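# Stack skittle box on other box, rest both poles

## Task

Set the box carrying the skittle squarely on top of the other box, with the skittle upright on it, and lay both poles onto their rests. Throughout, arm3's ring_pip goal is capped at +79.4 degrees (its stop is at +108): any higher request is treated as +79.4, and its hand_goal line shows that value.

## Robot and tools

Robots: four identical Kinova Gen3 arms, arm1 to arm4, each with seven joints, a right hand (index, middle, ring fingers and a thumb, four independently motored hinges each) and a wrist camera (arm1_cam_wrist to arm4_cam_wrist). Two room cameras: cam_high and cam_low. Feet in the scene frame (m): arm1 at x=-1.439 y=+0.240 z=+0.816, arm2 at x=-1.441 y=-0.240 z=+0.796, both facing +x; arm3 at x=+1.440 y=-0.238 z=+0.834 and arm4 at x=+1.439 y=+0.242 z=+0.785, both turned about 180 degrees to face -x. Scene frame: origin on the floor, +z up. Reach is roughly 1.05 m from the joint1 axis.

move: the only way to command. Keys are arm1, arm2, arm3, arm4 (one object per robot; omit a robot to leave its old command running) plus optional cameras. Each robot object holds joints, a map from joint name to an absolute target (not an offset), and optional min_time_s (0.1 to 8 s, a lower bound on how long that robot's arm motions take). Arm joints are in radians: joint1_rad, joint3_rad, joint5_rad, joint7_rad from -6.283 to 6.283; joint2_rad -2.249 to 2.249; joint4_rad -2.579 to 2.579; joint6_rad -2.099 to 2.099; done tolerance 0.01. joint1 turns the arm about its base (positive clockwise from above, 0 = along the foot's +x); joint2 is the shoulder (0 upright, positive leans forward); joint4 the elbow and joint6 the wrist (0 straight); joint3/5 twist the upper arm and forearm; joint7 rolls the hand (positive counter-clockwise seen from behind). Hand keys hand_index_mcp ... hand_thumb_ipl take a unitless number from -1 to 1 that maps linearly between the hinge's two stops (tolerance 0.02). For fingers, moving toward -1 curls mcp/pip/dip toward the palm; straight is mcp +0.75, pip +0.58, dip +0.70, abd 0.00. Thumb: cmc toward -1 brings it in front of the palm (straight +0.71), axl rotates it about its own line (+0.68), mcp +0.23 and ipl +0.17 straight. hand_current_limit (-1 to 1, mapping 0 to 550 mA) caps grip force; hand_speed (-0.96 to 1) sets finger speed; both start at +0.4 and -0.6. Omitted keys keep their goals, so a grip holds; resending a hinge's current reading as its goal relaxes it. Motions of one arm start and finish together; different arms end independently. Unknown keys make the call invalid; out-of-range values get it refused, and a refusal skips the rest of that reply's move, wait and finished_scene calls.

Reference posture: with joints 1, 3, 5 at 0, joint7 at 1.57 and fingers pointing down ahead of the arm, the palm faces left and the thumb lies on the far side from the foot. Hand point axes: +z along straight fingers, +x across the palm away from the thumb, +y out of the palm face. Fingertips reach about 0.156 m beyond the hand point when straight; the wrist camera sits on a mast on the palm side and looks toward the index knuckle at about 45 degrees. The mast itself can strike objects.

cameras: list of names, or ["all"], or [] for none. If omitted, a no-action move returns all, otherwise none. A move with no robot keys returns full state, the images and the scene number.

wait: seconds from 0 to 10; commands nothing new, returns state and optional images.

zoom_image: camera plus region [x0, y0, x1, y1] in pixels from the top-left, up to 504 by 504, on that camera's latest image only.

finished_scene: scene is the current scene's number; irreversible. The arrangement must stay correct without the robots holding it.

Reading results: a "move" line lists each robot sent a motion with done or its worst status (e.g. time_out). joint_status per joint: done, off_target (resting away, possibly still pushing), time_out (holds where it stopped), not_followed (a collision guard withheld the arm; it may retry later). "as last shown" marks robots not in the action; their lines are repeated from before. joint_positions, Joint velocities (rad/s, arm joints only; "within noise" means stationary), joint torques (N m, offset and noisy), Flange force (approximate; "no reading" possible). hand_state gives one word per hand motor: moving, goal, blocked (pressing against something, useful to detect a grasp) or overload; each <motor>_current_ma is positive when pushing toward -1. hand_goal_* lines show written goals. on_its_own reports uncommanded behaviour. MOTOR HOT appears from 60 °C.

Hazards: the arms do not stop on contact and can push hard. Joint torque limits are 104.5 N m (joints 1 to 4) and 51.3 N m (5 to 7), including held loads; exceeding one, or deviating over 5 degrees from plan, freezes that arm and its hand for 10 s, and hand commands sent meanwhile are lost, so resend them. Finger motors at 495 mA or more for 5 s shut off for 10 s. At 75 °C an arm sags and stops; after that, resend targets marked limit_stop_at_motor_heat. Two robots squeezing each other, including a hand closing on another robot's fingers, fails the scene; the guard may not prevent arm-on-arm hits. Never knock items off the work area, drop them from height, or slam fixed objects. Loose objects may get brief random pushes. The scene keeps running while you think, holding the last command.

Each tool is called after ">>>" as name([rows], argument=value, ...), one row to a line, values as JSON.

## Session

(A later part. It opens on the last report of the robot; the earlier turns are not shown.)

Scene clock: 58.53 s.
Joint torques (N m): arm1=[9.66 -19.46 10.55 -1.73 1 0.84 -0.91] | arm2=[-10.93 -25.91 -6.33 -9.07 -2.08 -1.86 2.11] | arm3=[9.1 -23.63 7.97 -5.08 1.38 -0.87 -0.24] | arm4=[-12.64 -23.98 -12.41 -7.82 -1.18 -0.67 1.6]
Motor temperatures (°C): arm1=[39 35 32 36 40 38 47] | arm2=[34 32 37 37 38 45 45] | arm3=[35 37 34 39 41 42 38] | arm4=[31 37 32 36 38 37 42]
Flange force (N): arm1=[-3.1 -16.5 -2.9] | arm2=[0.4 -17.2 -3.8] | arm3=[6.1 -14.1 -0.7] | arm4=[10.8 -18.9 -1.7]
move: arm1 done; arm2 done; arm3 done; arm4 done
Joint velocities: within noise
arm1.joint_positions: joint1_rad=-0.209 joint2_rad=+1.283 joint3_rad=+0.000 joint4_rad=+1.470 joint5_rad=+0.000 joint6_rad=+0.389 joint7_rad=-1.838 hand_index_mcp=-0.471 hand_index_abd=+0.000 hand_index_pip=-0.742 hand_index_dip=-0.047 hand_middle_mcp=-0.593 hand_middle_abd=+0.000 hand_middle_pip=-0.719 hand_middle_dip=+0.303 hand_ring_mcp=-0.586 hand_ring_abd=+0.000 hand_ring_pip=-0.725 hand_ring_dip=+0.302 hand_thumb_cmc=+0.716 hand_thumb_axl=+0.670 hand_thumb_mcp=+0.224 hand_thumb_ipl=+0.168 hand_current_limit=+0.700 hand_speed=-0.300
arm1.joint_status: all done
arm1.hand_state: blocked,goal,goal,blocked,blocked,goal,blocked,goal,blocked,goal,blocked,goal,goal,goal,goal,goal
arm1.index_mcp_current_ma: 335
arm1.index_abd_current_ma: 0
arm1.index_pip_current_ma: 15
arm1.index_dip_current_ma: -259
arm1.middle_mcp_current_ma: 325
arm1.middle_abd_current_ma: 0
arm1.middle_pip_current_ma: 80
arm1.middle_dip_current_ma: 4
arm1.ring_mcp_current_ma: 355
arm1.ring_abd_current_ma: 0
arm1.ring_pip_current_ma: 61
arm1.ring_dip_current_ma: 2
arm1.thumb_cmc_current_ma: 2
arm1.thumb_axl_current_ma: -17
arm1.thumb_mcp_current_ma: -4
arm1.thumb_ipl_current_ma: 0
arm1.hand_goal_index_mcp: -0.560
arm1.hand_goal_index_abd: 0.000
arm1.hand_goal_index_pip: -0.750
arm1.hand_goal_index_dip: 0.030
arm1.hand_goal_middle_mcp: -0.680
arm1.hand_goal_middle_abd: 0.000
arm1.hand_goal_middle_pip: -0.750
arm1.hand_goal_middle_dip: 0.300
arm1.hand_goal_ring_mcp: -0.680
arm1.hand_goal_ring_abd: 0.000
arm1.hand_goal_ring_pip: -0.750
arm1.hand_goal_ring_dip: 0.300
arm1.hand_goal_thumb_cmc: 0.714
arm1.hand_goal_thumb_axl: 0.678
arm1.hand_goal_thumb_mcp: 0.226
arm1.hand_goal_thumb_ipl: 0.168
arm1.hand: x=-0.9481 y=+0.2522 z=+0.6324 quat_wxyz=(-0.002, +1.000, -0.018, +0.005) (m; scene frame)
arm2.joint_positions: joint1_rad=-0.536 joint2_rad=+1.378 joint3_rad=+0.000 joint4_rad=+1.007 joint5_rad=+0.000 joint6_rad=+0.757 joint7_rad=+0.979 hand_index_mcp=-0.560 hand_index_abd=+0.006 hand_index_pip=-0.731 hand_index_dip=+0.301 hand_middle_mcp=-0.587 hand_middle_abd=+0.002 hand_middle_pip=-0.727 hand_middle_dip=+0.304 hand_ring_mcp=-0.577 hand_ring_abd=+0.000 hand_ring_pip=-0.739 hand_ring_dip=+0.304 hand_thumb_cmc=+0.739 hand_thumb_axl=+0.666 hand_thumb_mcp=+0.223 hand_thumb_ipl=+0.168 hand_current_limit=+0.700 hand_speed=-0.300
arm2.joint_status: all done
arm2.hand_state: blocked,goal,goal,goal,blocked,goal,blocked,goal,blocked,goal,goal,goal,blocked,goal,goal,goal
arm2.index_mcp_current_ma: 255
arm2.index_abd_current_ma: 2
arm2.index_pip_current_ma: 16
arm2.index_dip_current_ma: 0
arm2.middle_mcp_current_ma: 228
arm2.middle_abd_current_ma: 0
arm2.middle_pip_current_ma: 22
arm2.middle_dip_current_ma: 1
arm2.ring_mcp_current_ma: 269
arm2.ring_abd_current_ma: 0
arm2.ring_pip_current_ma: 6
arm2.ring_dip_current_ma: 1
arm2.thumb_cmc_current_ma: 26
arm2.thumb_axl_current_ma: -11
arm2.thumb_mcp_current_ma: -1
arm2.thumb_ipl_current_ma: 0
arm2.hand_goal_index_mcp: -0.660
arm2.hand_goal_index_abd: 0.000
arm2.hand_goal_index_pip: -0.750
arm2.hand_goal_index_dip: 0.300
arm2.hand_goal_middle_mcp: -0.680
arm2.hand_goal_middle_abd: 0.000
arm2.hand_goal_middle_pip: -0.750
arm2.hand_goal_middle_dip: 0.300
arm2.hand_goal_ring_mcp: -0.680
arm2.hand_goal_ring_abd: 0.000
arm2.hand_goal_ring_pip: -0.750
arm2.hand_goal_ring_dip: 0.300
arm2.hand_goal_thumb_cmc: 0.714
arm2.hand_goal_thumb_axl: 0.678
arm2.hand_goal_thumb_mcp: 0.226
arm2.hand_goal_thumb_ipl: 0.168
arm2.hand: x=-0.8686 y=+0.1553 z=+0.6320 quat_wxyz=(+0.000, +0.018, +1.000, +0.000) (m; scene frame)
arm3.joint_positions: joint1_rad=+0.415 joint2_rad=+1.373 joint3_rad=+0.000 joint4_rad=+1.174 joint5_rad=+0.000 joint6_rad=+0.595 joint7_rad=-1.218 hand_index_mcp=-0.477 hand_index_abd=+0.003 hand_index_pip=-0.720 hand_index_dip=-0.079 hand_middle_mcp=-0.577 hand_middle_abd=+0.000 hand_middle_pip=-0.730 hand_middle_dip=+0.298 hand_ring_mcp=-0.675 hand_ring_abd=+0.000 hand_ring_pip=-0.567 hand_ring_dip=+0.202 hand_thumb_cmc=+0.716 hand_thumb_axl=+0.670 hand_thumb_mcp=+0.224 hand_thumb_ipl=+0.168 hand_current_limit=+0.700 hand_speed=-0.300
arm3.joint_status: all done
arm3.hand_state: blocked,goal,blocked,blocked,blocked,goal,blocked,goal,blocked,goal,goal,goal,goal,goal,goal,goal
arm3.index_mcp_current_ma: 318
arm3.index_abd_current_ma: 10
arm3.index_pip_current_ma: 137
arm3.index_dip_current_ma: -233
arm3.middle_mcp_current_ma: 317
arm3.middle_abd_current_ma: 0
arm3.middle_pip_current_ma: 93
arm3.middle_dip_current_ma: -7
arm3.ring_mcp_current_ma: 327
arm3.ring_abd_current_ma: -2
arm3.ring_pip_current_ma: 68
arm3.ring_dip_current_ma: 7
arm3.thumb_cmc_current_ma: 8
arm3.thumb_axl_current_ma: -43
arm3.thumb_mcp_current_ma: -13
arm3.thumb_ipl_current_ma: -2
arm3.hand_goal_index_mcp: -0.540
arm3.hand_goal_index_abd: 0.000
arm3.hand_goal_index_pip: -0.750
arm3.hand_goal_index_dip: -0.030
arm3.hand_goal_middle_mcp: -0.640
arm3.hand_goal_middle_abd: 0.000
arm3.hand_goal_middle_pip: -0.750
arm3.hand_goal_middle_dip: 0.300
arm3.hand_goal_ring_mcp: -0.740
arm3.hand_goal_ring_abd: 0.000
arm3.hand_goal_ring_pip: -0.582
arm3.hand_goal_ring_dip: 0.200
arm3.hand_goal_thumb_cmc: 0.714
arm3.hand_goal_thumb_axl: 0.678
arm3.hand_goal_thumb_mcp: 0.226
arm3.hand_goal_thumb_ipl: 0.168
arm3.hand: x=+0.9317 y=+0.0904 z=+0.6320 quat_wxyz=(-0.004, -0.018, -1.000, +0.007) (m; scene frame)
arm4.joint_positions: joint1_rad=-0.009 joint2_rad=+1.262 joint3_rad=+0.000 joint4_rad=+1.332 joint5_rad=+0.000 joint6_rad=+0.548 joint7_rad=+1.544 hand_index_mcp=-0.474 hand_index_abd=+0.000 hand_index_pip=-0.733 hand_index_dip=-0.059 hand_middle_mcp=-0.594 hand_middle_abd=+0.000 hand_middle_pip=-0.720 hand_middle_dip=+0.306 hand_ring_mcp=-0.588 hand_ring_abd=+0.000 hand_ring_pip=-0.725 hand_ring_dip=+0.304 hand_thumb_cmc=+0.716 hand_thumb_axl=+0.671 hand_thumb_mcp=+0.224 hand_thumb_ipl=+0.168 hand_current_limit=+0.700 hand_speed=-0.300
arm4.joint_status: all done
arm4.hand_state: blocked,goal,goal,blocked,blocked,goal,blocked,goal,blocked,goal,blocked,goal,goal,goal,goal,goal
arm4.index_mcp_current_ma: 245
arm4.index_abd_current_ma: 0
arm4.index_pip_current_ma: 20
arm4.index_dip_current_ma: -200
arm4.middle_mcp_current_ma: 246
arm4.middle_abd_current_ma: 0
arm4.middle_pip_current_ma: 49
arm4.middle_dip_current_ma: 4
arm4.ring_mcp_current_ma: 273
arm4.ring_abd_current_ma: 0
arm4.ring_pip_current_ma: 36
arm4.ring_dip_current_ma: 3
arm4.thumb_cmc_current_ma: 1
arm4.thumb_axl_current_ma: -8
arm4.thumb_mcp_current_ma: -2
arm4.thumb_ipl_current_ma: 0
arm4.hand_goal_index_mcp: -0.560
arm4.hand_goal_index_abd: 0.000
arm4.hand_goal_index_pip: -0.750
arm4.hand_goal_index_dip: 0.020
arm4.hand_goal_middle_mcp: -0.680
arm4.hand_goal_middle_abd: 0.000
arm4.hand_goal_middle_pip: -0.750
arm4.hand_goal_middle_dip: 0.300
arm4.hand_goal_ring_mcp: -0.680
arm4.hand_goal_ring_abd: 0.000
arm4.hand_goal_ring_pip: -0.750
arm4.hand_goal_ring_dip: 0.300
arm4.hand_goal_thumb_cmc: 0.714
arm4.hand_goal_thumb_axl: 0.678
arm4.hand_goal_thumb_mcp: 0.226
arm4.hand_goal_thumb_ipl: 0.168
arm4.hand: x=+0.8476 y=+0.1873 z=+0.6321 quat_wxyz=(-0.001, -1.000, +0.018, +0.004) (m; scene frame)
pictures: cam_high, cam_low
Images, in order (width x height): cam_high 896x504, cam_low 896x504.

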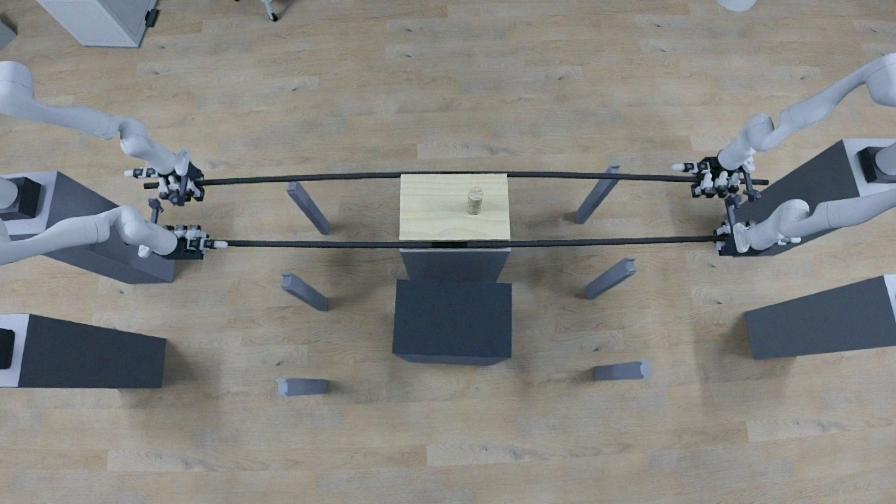

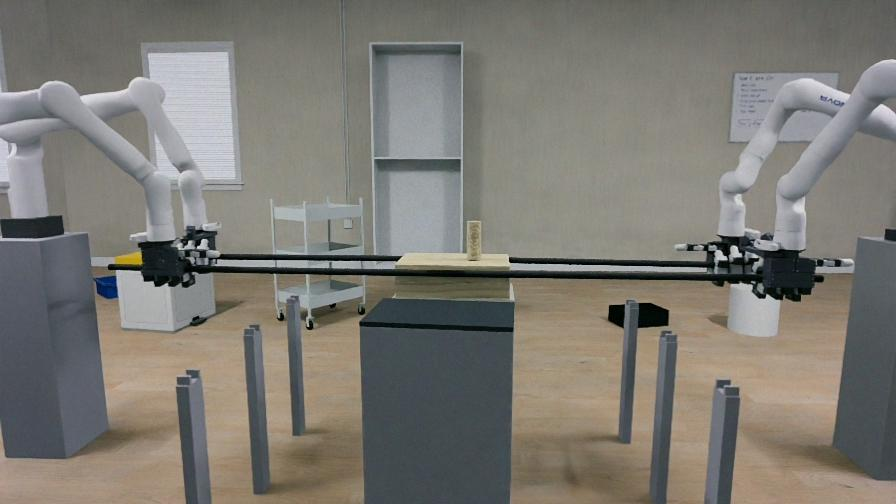

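>>> move(arm1={"joints":{"joint1_rad":-0.2472,"joint2_rad":1.2878,"joint4_rad":1.4500,"joint6_rad":0.4037,"joint7_rad":-1.8760},"min_time_s":1.4}, arm2={"joints":{"joint1_rad":-0.5078,"joint2_rad":1.3583,"joint4_rad":1.0657,"joint6_rad":0.7176,"joint7_rad":1.0070},"min_time_s":1.4}, arm3={"joints":{"joint1_rad":0.3814,"joint2_rad":1.3626,"joint4_rad":1.2097,"joint6_rad":0.5694,"joint7_rad":-1.2514},"min_time_s":1.4}, arm4={"joints":{"joint1_rad":0.0283,"joint2_rad":1.2627,"joint4_rad":1.3283,"joint6_rad":0.5506,"joint7_rad":1.5811},"min_time_s":1.4})

>>> move(arm1={"joints":{"joint1_rad":-0.2812,"joint2_rad":1.2928,"joint4_rad":1.4291,"joint6_rad":0.4197,"joint7_rad":-1.9100},"min_time_s":1.0}, arm2={"joints":{"joint1_rad":-0.4814,"joint2_rad":1.3422,"joint4_rad":1.1143,"joint6_rad":0.6851,"joint7_rad":1.0334},"min_time_s":1.0}, arm3={"joints":{"joint1_rad":0.3501,"joint2_rad":1.3545,"joint4_rad":1.2394,"joint6_rad":0.5478,"joint7_rad":-1.2827},"min_time_s":1.0}, arm4={"joints":{"joint1_rad":0.0619,"joint2_rad":1.2644,"joint4_rad":1.3223,"joint6_rad":0.5548,"joint7_rad":1.6147},"min_time_s":1.0}, cameras=["cam_high","cam_low"])

>>> zoom_image(camera="cam_high", region=[380, 140, 530, 270])

>>> zoom_image(camera="cam_low", region=[370, 200, 540, 310])

Scene clock: 62.37 s.
Joint torques (N m): arm1=[-1.04 -23.63 0.7 -4.81 1.31 -1.12 1.08] | arm2=[-2.09 -25.63 1.27 -4.92 -0.71 -0.3 0.04] | arm3=[0.91 -23.04 0.44 -2.82 0.13 0.26 0.55] | arm4=[0.96 -24.99 -0.94 -5.13 -0.11 0 -0.23]
Motor temperatures (°C): arm1=[39 35 32 36 40 38 47] | arm2=[34 32 37 37 38 45 45] | arm3=[35 37 34 39 41 42 38] | arm4=[31 37 32 36 38 37 42]
Flange force (N): arm1=[-0.8 0.0 0.3] | arm2=[-7.3 -0.2 2.5] | arm3=[6.8 -0.5 2.3] | arm4=[0.2 1.8 4.0]
move: arm1 done; arm2 done; arm3 done; arm4 done
Joint velocities: within noise
arm1.joint_positions: joint1_rad=-0.247 joint2_rad=+1.288 joint3_rad=+0.000 joint4_rad=+1.450 joint5_rad=+0.000 joint6_rad=+0.404 joint7_rad=-1.876 hand_index_mcp=-0.471 hand_index_abd=+0.000 hand_index_pip=-0.742 hand_index_dip=-0.047 hand_middle_mcp=-0.593 hand_middle_abd=+0.000 hand_middle_pip=-0.719 hand_middle_dip=+0.303 hand_ring_mcp=-0.586 hand_ring_abd=+0.000 hand_ring_pip=-0.727 hand_ring_dip=+0.303 hand_thumb_cmc=+0.716 hand_thumb_axl=+0.670 hand_thumb_mcp=+0.224 hand_thumb_ipl=+0.168 hand_current_limit=+0.700 hand_speed=-0.300
arm1.joint_status: all done
arm1.hand_state: blocked,goal,goal,blocked,blocked,goal,blocked,goal,blocked,goal,blocked,goal,goal,goal,goal,goal
arm1.index_mcp_current_ma: 335
arm1.index_abd_current_ma: 0
arm1.index_pip_current_ma: 15
arm1.index_dip_current_ma: -259
arm1.middle_mcp_current_ma: 325
arm1.middle_abd_current_ma: 0
arm1.middle_pip_current_ma: 80
arm1.middle_dip_current_ma: 4
arm1.ring_mcp_current_ma: 355
arm1.ring_abd_current_ma: 0
arm1.ring_pip_current_ma: 54
arm1.ring_dip_current_ma: 4
arm1.thumb_cmc_current_ma: 2
arm1.thumb_axl_current_ma: -17
arm1.thumb_mcp_current_ma: -4
arm1.thumb_ipl_current_ma: 0
arm1.hand_goal_index_mcp: -0.560
arm1.hand_goal_index_abd: 0.000
arm1.hand_goal_index_pip: -0.750
arm1.hand_goal_index_dip: 0.030
arm1.hand_goal_middle_mcp: -0.680
arm1.hand_goal_middle_abd: 0.000
arm1.hand_goal_middle_pip: -0.750
arm1.hand_goal_middle_dip: 0.300
arm1.hand_goal_ring_mcp: -0.680
arm1.hand_goal_ring_abd: 0.000
arm1.hand_goal_ring_pip: -0.750
arm1.hand_goal_ring_dip: 0.300
arm1.hand_goal_thumb_cmc: 0.714
arm1.hand_goal_thumb_axl: 0.678
arm1.hand_goal_thumb_mcp: 0.226
arm1.hand_goal_thumb_ipl: 0.168
arm1.hand: x=-0.9474 y=+0.2731 z=+0.6325 quat_wxyz=(-0.002, +1.000, -0.018, +0.005) (m; scene frame)
arm2.joint_positions: joint1_rad=-0.508 joint2_rad=+1.358 joint3_rad=+0.000 joint4_rad=+1.066 joint5_rad=+0.000 joint6_rad=+0.718 joint7_rad=+1.007 hand_index_mcp=-0.560 hand_index_abd=+0.006 hand_index_pip=-0.731 hand_index_dip=+0.301 hand_middle_mcp=-0.587 hand_middle_abd=+0.002 hand_middle_pip=-0.727 hand_middle_dip=+0.305 hand_ring_mcp=-0.580 hand_ring_abd=-0.001 hand_ring_pip=-0.733 hand_ring_dip=+0.302 hand_thumb_cmc=+0.739 hand_thumb_axl=+0.666 hand_thumb_mcp=+0.223 hand_thumb_ipl=+0.168 hand_current_limit=+0.700 hand_speed=-0.300
arm2.joint_status: all done
arm2.hand_state: blocked,goal,goal,goal,blocked,goal,blocked,goal,blocked,goal,goal,goal,blocked,goal,goal,goal
arm2.index_mcp_current_ma: 255
arm2.index_abd_current_ma: 2
arm2.index_pip_current_ma: 16
arm2.index_dip_current_ma: 0
arm2.middle_mcp_current_ma: 228
arm2.middle_abd_current_ma: 0
arm2.middle_pip_current_ma: 22
arm2.middle_dip_current_ma: 2
arm2.ring_mcp_current_ma: 253
arm2.ring_abd_current_ma: 0
arm2.ring_pip_current_ma: 14
arm2.ring_dip_current_ma: 1
arm2.thumb_cmc_current_ma: 26
arm2.thumb_axl_current_ma: -11
arm2.thumb_mcp_current_ma: -1
arm2.thumb_ipl_current_ma: 0
arm2.hand_goal_index_mcp: -0.660
arm2.hand_goal_index_abd: 0.000
arm2.hand_goal_index_pip: -0.750
arm2.hand_goal_index_dip: 0.300
arm2.hand_goal_middle_mcp: -0.680
arm2.hand_goal_middle_abd: 0.000
arm2.hand_goal_middle_pip: -0.750
arm2.hand_goal_middle_dip: 0.300
arm2.hand_goal_ring_mcp: -0.680
arm2.hand_goal_ring_abd: 0.000
arm2.hand_goal_ring_pip: -0.750
arm2.hand_goal_ring_dip: 0.300
arm2.hand_goal_thumb_cmc: 0.714
arm2.hand_goal_thumb_axl: 0.678
arm2.hand_goal_thumb_mcp: 0.226
arm2.hand_goal_thumb_ipl: 0.168
arm2.hand: x=-0.8695 y=+0.1343 z=+0.6319 quat_wxyz=(+0.000, +0.018, +1.000, +0.000) (m; scene frame)
arm3.joint_positions: joint1_rad=+0.381 joint2_rad=+1.363 joint3_rad=+0.000 joint4_rad=+1.210 joint5_rad=+0.000 joint6_rad=+0.569 joint7_rad=-1.251 hand_index_mcp=-0.477 hand_index_abd=+0.003 hand_index_pip=-0.720 hand_index_dip=-0.079 hand_middle_mcp=-0.577 hand_middle_abd=+0.000 hand_middle_pip=-0.730 hand_middle_dip=+0.298 hand_ring_mcp=-0.675 hand_ring_abd=+0.000 hand_ring_pip=-0.567 hand_ring_dip=+0.202 hand_thumb_cmc=+0.716 hand_thumb_axl=+0.670 hand_thumb_mcp=+0.224 hand_thumb_ipl=+0.168 hand_current_limit=+0.700 hand_speed=-0.300
arm3.joint_status: all done
arm3.hand_state: blocked,goal,blocked,blocked,blocked,goal,blocked,goal,blocked,goal,goal,goal,goal,goal,goal,goal
arm3.index_mcp_current_ma: 318
arm3.index_abd_current_ma: 10
arm3.index_pip_current_ma: 137
arm3.index_dip_current_ma: -233
arm3.middle_mcp_current_ma: 317
arm3.middle_abd_current_ma: 0
arm3.middle_pip_current_ma: 93
arm3.middle_dip_current_ma: -7
arm3.ring_mcp_current_ma: 327
arm3.ring_abd_current_ma: -2
arm3.ring_pip_current_ma: 68
arm3.ring_dip_current_ma: 8
arm3.thumb_cmc_current_ma: 8
arm3.thumb_axl_current_ma: -43
arm3.thumb_mcp_current_ma: -13
arm3.thumb_ipl_current_ma: -2
arm3.hand_goal_index_mcp: -0.540
arm3.hand_goal_index_abd: 0.000
arm3.hand_goal_index_pip: -0.750
arm3.hand_goal_index_dip: -0.030
arm3.hand_goal_middle_mcp: -0.640
arm3.hand_goal_middle_abd: 0.000
arm3.hand_goal_middle_pip: -0.750
arm3.hand_goal_middle_dip: 0.300
arm3.hand_goal_ring_mcp: -0.740
arm3.hand_goal_ring_abd: 0.000
arm3.hand_goal_ring_pip: -0.582
arm3.hand_goal_ring_dip: 0.200
arm3.hand_goal_thumb_cmc: 0.714
arm3.hand_goal_thumb_axl: 0.678
arm3.hand_goal_thumb_mcp: 0.226
arm3.hand_goal_thumb_ipl: 0.168
arm3.hand: x=+0.9309 y=+0.0695 z=+0.6320 quat_wxyz=(-0.004, -0.019, -1.000, +0.007) (m; scene frame)
arm4.joint_positions: joint1_rad=+0.028 joint2_rad=+1.263 joint3_rad=+0.000 joint4_rad=+1.328 joint5_rad=+0.000 joint6_rad=+0.551 joint7_rad=+1.581 hand_index_mcp=-0.474 hand_index_abd=+0.000 hand_index_pip=-0.733 hand_index_dip=-0.059 hand_middle_mcp=-0.594 hand_middle_abd=+0.000 hand_middle_pip=-0.720 hand_middle_dip=+0.306 hand_ring_mcp=-0.587 hand_ring_abd=+0.000 hand_ring_pip=-0.726 hand_ring_dip=+0.305 hand_thumb_cmc=+0.716 hand_thumb_axl=+0.671 hand_thumb_mcp=+0.224 hand_thumb_ipl=+0.168 hand_current_limit=+0.700 hand_speed=-0.300
arm4.joint_status: all done
arm4.hand_state: blocked,goal,goal,blocked,blocked,goal,blocked,goal,blocked,goal,blocked,goal,goal,goal,goal,goal
arm4.index_mcp_current_ma: 245
arm4.index_abd_current_ma: 0
arm4.index_pip_current_ma: 20
arm4.index_dip_current_ma: -200
arm4.middle_mcp_current_ma: 246
arm4.middle_abd_current_ma: 0
arm4.middle_pip_current_ma: 48
arm4.middle_dip_current_ma: 5
arm4.ring_mcp_current_ma: 273
arm4.ring_abd_current_ma: 0
arm4.ring_pip_current_ma: 35
arm4.ring_dip_current_ma: 4
arm4.thumb_cmc_current_ma: 1
arm4.thumb_axl_current_ma: -8
arm4.thumb_mcp_current_ma: -2
arm4.thumb_ipl_current_ma: 0
arm4.hand_goal_index_mcp: -0.560
arm4.hand_goal_index_abd: 0.000
arm4.hand_goal_index_pip: -0.750
arm4.hand_goal_index_dip: 0.020
arm4.hand_goal_middle_mcp: -0.680
arm4.hand_goal_middle_abd: 0.000
arm4.hand_goal_middle_pip: -0.750
arm4.hand_goal_middle_dip: 0.300
arm4.hand_goal_ring_mcp: -0.680
arm4.hand_goal_ring_abd: 0.000
arm4.hand_goal_ring_pip: -0.750
arm4.hand_goal_ring_dip: 0.300
arm4.hand_goal_thumb_cmc: 0.714
arm4.hand_goal_thumb_axl: 0.678
arm4.hand_goal_thumb_mcp: 0.226
arm4.hand_goal_thumb_ipl: 0.168
arm4.hand: x=+0.8484 y=+0.2083 z=+0.6320 quat_wxyz=(-0.001, -1.000, +0.018, +0.004) (m; scene frame)
pictures: none

Scene clock: 63.67 s.
Joint torques (N m): arm1=[-1.03 -23.93 0.84 -5.09 1.33 -1.18 1.11] | arm2=[-2.06 -25.34 1.27 -4.77 -0.71 -0.21 -0.04] | arm3=[0.95 -22.72 0.49 -2.91 0.06 0.3 0.49] | arm4=[0.89 -25.18 -0.92 -5.39 -0.13 -0.13 -0.27]
Motor temperatures (°C): arm1=[39 35 32 36 40 38 47] | arm2=[34 32 37 37 38 45 45] | arm3=[35 37 34 39 41 42 38] | arm4=[31 37 32 36 38 37 42]
Flange force (N): arm1=[-1.2 0.1 0.4] | arm2=[-6.5 -1.0 2.5] | arm3=[5.3 -1.3 1.7] | arm4=[0.5 1.6 3.9]
move: arm1 done; arm2 done; arm3 done; arm4 done
Joint velocities: within noise
arm1.joint_positions: joint1_rad=-0.281 joint2_rad=+1.293 joint3_rad=+0.000 joint4_rad=+1.429 joint5_rad=+0.000 joint6_rad=+0.420 joint7_rad=-1.910 hand_index_mcp=-0.471 hand_index_abd=+0.000 hand_index_pip=-0.742 hand_index_dip=-0.047 hand_middle_mcp=-0.593 hand_middle_abd=+0.000 hand_middle_pip=-0.719 hand_middle_dip=+0.303 hand_ring_mcp=-0.586 hand_ring_abd=+0.000 hand_ring_pip=-0.727 hand_ring_dip=+0.303 hand_thumb_cmc=+0.716 hand_thumb_axl=+0.670 hand_thumb_mcp=+0.224 hand_thumb_ipl=+0.168 hand_current_limit=+0.700 hand_speed=-0.300
arm1.joint_status: all done
arm1.hand_state: blocked,goal,goal,blocked,blocked,goal,blocked,goal,blocked,goal,blocked,goal,goal,goal,goal,goal
arm1.index_mcp_current_ma: 335
arm1.index_abd_current_ma: 0
arm1.index_pip_current_ma: 15
arm1.index_dip_current_ma: -259
arm1.middle_mcp_current_ma: 325
arm1.middle_abd_current_ma: 0
arm1.middle_pip_current_ma: 80
arm1.middle_dip_current_ma: 4
arm1.ring_mcp_current_ma: 355
arm1.ring_abd_current_ma: 0
arm1.ring_pip_current_ma: 54
arm1.ring_dip_current_ma: 4
arm1.thumb_cmc_current_ma: 2
arm1.thumb_axl_current_ma: -17
arm1.thumb_mcp_current_ma: -4
arm1.thumb_ipl_current_ma: 0
arm1.hand_goal_index_mcp: -0.560
arm1.hand_goal_index_abd: 0.000
arm1.hand_goal_index_pip: -0.750
arm1.hand_goal_index_dip: 0.030
arm1.hand_goal_middle_mcp: -0.680
arm1.hand_goal_middle_abd: 0.000
arm1.hand_goal_middle_pip: -0.750
arm1.hand_goal_middle_dip: 0.300
arm1.hand_goal_ring_mcp: -0.680
arm1.hand_goal_ring_abd: 0.000
arm1.hand_goal_ring_pip: -0.750
arm1.hand_goal_ring_dip: 0.300
arm1.hand_goal_thumb_cmc: 0.714
arm1.hand_goal_thumb_axl: 0.678
arm1.hand_goal_thumb_mcp: 0.226
arm1.hand_goal_thumb_ipl: 0.168
arm1.hand: x=-0.9467 y=+0.2921 z=+0.6326 quat_wxyz=(-0.002, +1.000, -0.018, +0.005) (m; scene frame)
arm2.joint_positions: joint1_rad=-0.481 joint2_rad=+1.342 joint3_rad=+0.000 joint4_rad=+1.114 joint5_rad=+0.000 joint6_rad=+0.685 joint7_rad=+1.033 hand_index_mcp=-0.560 hand_index_abd=+0.006 hand_index_pip=-0.731 hand_index_dip=+0.301 hand_middle_mcp=-0.587 hand_middle_abd=+0.002 hand_middle_pip=-0.727 hand_middle_dip=+0.305 hand_ring_mcp=-0.580 hand_ring_abd=-0.001 hand_ring_pip=-0.733 hand_ring_dip=+0.302 hand_thumb_cmc=+0.739 hand_thumb_axl=+0.666 hand_thumb_mcp=+0.223 hand_thumb_ipl=+0.168 hand_current_limit=+0.700 hand_speed=-0.300
arm2.joint_status: all done
arm2.hand_state: blocked,goal,goal,goal,blocked,goal,blocked,goal,blocked,goal,goal,goal,blocked,goal,goal,goal
arm2.index_mcp_current_ma: 255
arm2.index_abd_current_ma: 2
arm2.index_pip_current_ma: 16
arm2.index_dip_current_ma: 0
arm2.middle_mcp_current_ma: 228
arm2.middle_abd_current_ma: 0
arm2.middle_pip_current_ma: 22
arm2.middle_dip_current_ma: 2
arm2.ring_mcp_current_ma: 253
arm2.ring_abd_current_ma: 0
arm2.ring_pip_current_ma: 14
arm2.ring_dip_current_ma: 1
arm2.thumb_cmc_current_ma: 26
arm2.thumb_axl_current_ma: -11
arm2.thumb_mcp_current_ma: -1
arm2.thumb_ipl_current_ma: 0
arm2.hand_goal_index_mcp: -0.660
arm2.hand_goal_index_abd: 0.000
arm2.hand_goal_index_pip: -0.750
arm2.hand_goal_index_dip: 0.300
arm2.hand_goal_middle_mcp: -0.680
arm2.hand_goal_middle_abd: 0.000
arm2.hand_goal_middle_pip: -0.750
arm2.hand_goal_middle_dip: 0.300
arm2.hand_goal_ring_mcp: -0.680
arm2.hand_goal_ring_abd: 0.000
arm2.hand_goal_ring_pip: -0.750
arm2.hand_goal_ring_dip: 0.300
arm2.hand_goal_thumb_cmc: 0.714
arm2.hand_goal_thumb_axl: 0.678
arm2.hand_goal_thumb_mcp: 0.226
arm2.hand_goal_thumb_ipl: 0.168
arm2.hand: x=-0.8701 y=+0.1153 z=+0.6319 quat_wxyz=(+0.000, +0.018, +1.000, +0.000) (m; scene frame)
arm3.joint_positions: joint1_rad=+0.350 joint2_rad=+1.355 joint3_rad=+0.000 joint4_rad=+1.239 joint5_rad=+0.000 joint6_rad=+0.548 joint7_rad=-1.283 hand_index_mcp=-0.477 hand_index_abd=+0.003 hand_index_pip=-0.720 hand_index_dip=-0.079 hand_middle_mcp=-0.577 hand_middle_abd=+0.000 hand_middle_pip=-0.730 hand_middle_dip=+0.298 hand_ring_mcp=-0.675 hand_ring_abd=+0.000 hand_ring_pip=-0.567 hand_ring_dip=+0.202 hand_thumb_cmc=+0.716 hand_thumb_axl=+0.670 hand_thumb_mcp=+0.224 hand_thumb_ipl=+0.168 hand_current_limit=+0.700 hand_speed=-0.300
arm3.joint_status: all done
arm3.hand_state: blocked,goal,blocked,blocked,blocked,goal,blocked,goal,blocked,goal,goal,goal,goal,goal,goal,goal
arm3.index_mcp_current_ma: 318
arm3.index_abd_current_ma: 10
arm3.index_pip_current_ma: 137
arm3.index_dip_current_ma: -233
arm3.middle_mcp_current_ma: 317
arm3.middle_abd_current_ma: 0
arm3.middle_pip_current_ma: 93
arm3.middle_dip_current_ma: -7
arm3.ring_mcp_current_ma: 327
arm3.ring_abd_current_ma: -2
arm3.ring_pip_current_ma: 68
arm3.ring_dip_current_ma: 8
arm3.thumb_cmc_current_ma: 8
arm3.thumb_axl_current_ma: -43
arm3.thumb_mcp_current_ma: -13
arm3.thumb_ipl_current_ma: -2
arm3.hand_goal_index_mcp: -0.540
arm3.hand_goal_index_abd: 0.000
arm3.hand_goal_index_pip: -0.750
arm3.hand_goal_index_dip: -0.030
arm3.hand_goal_middle_mcp: -0.640
arm3.hand_goal_middle_abd: 0.000
arm3.hand_goal_middle_pip: -0.750
arm3.hand_goal_middle_dip: 0.300
arm3.hand_goal_ring_mcp: -0.740
arm3.hand_goal_ring_abd: 0.000
arm3.hand_goal_ring_pip: -0.582
arm3.hand_goal_ring_dip: 0.200
arm3.hand_goal_thumb_cmc: 0.714
arm3.hand_goal_thumb_axl: 0.678
arm3.hand_goal_thumb_mcp: 0.226
arm3.hand_goal_thumb_ipl: 0.168
arm3.hand: x=+0.9302 y=+0.0505 z=+0.6320 quat_wxyz=(-0.004, -0.018, -1.000, +0.007) (m; scene frame)
arm4.joint_positions: joint1_rad=+0.062 joint2_rad=+1.264 joint3_rad=+0.000 joint4_rad=+1.322 joint5_rad=+0.000 joint6_rad=+0.555 joint7_rad=+1.615 hand_index_mcp=-0.474 hand_index_abd=+0.000 hand_index_pip=-0.733 hand_index_dip=-0.059 hand_middle_mcp=-0.594 hand_middle_abd=+0.000 hand_middle_pip=-0.720 hand_middle_dip=+0.306 hand_ring_mcp=-0.587 hand_ring_abd=+0.000 hand_ring_pip=-0.726 hand_ring_dip=+0.305 hand_thumb_cmc=+0.716 hand_thumb_axl=+0.671 hand_thumb_mcp=+0.224 hand_thumb_ipl=+0.168 hand_current_limit=+0.700 hand_speed=-0.300
arm4.joint_status: all done
arm4.hand_state: blocked,goal,goal,blocked,blocked,goal,blocked,goal,blocked,goal,blocked,goal,goal,goal,goal,goal
arm4.index_mcp_current_ma: 245
arm4.index_abd_current_ma: 0
arm4.index_pip_current_ma: 20
arm4.index_dip_current_ma: -200
arm4.middle_mcp_current_ma: 246
arm4.middle_abd_current_ma: 0
arm4.middle_pip_current_ma: 48
arm4.middle_dip_current_ma: 5
arm4.ring_mcp_current_ma: 273
arm4.ring_abd_current_ma: 0
arm4.ring_pip_current_ma: 35
arm4.ring_dip_current_ma: 4
arm4.thumb_cmc_current_ma: 1
arm4.thumb_axl_current_ma: -8
arm4.thumb_mcp_current_ma: -2
arm4.thumb_ipl_current_ma: 0
arm4.hand_goal_index_mcp: -0.560
arm4.hand_goal_index_abd: 0.000
arm4.hand_goal_index_pip: -0.750
arm4.hand_goal_index_dip: 0.020
arm4.hand_goal_middle_mcp: -0.680
arm4.hand_goal_middle_abd: 0.000
arm4.hand_goal_middle_pip: -0.750
arm4.hand_goal_middle_dip: 0.300
arm4.hand_goal_ring_mcp: -0.680
arm4.hand_goal_ring_abd: 0.000
arm4.hand_goal_ring_pip: -0.750
arm4.hand_goal_ring_dip: 0.300
arm4.hand_goal_thumb_cmc: 0.714
arm4.hand_goal_thumb_axl: 0.678
arm4.hand_goal_thumb_mcp: 0.226
arm4.hand_goal_thumb_ipl: 0.168
arm4.hand: x=+0.8490 y=+0.2273 z=+0.6320 quat_wxyz=(-0.001, -1.000, +0.018, +0.004) (m; scene frame)
pictures: cam_high, cam_low
Images, in order (width x height): cam_high 896x504, cam_low 896x504.

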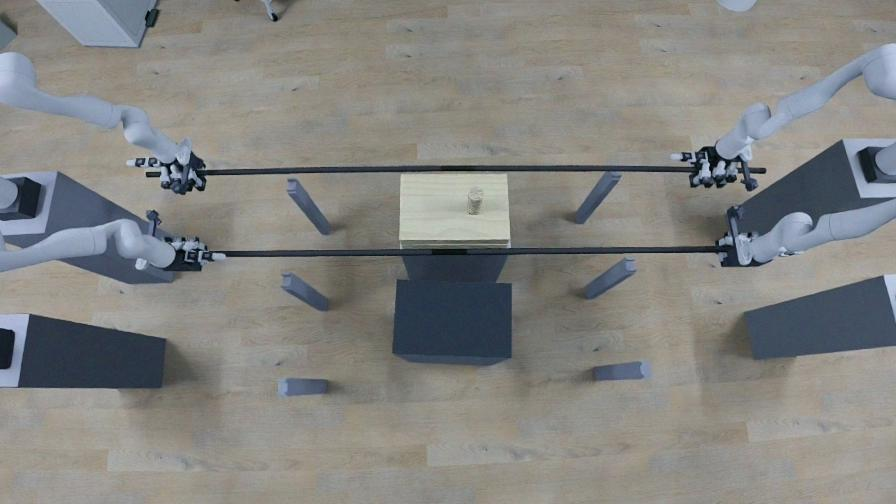

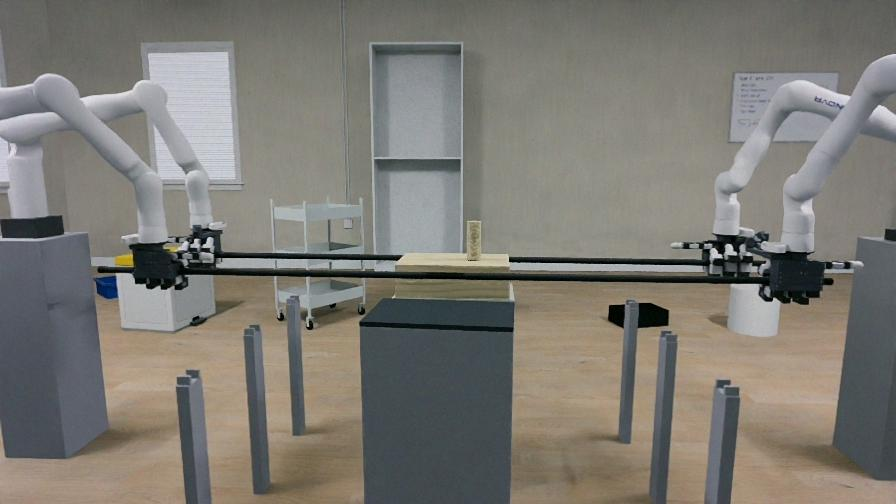

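Scaled by 3.360 from the camera's 896x504 image, which has a finer 1280x720 frame.

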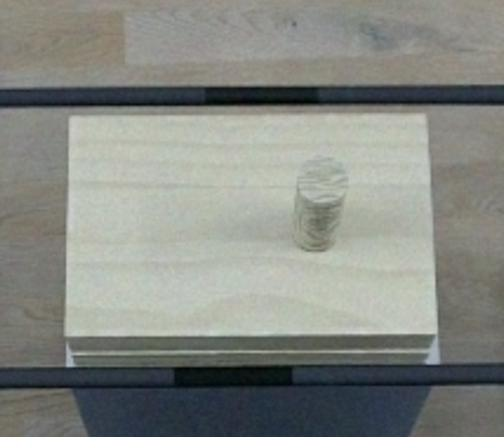

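Scaled by 2.965 from the camera's 896x504 image, which has a finer 1280x720 frame.

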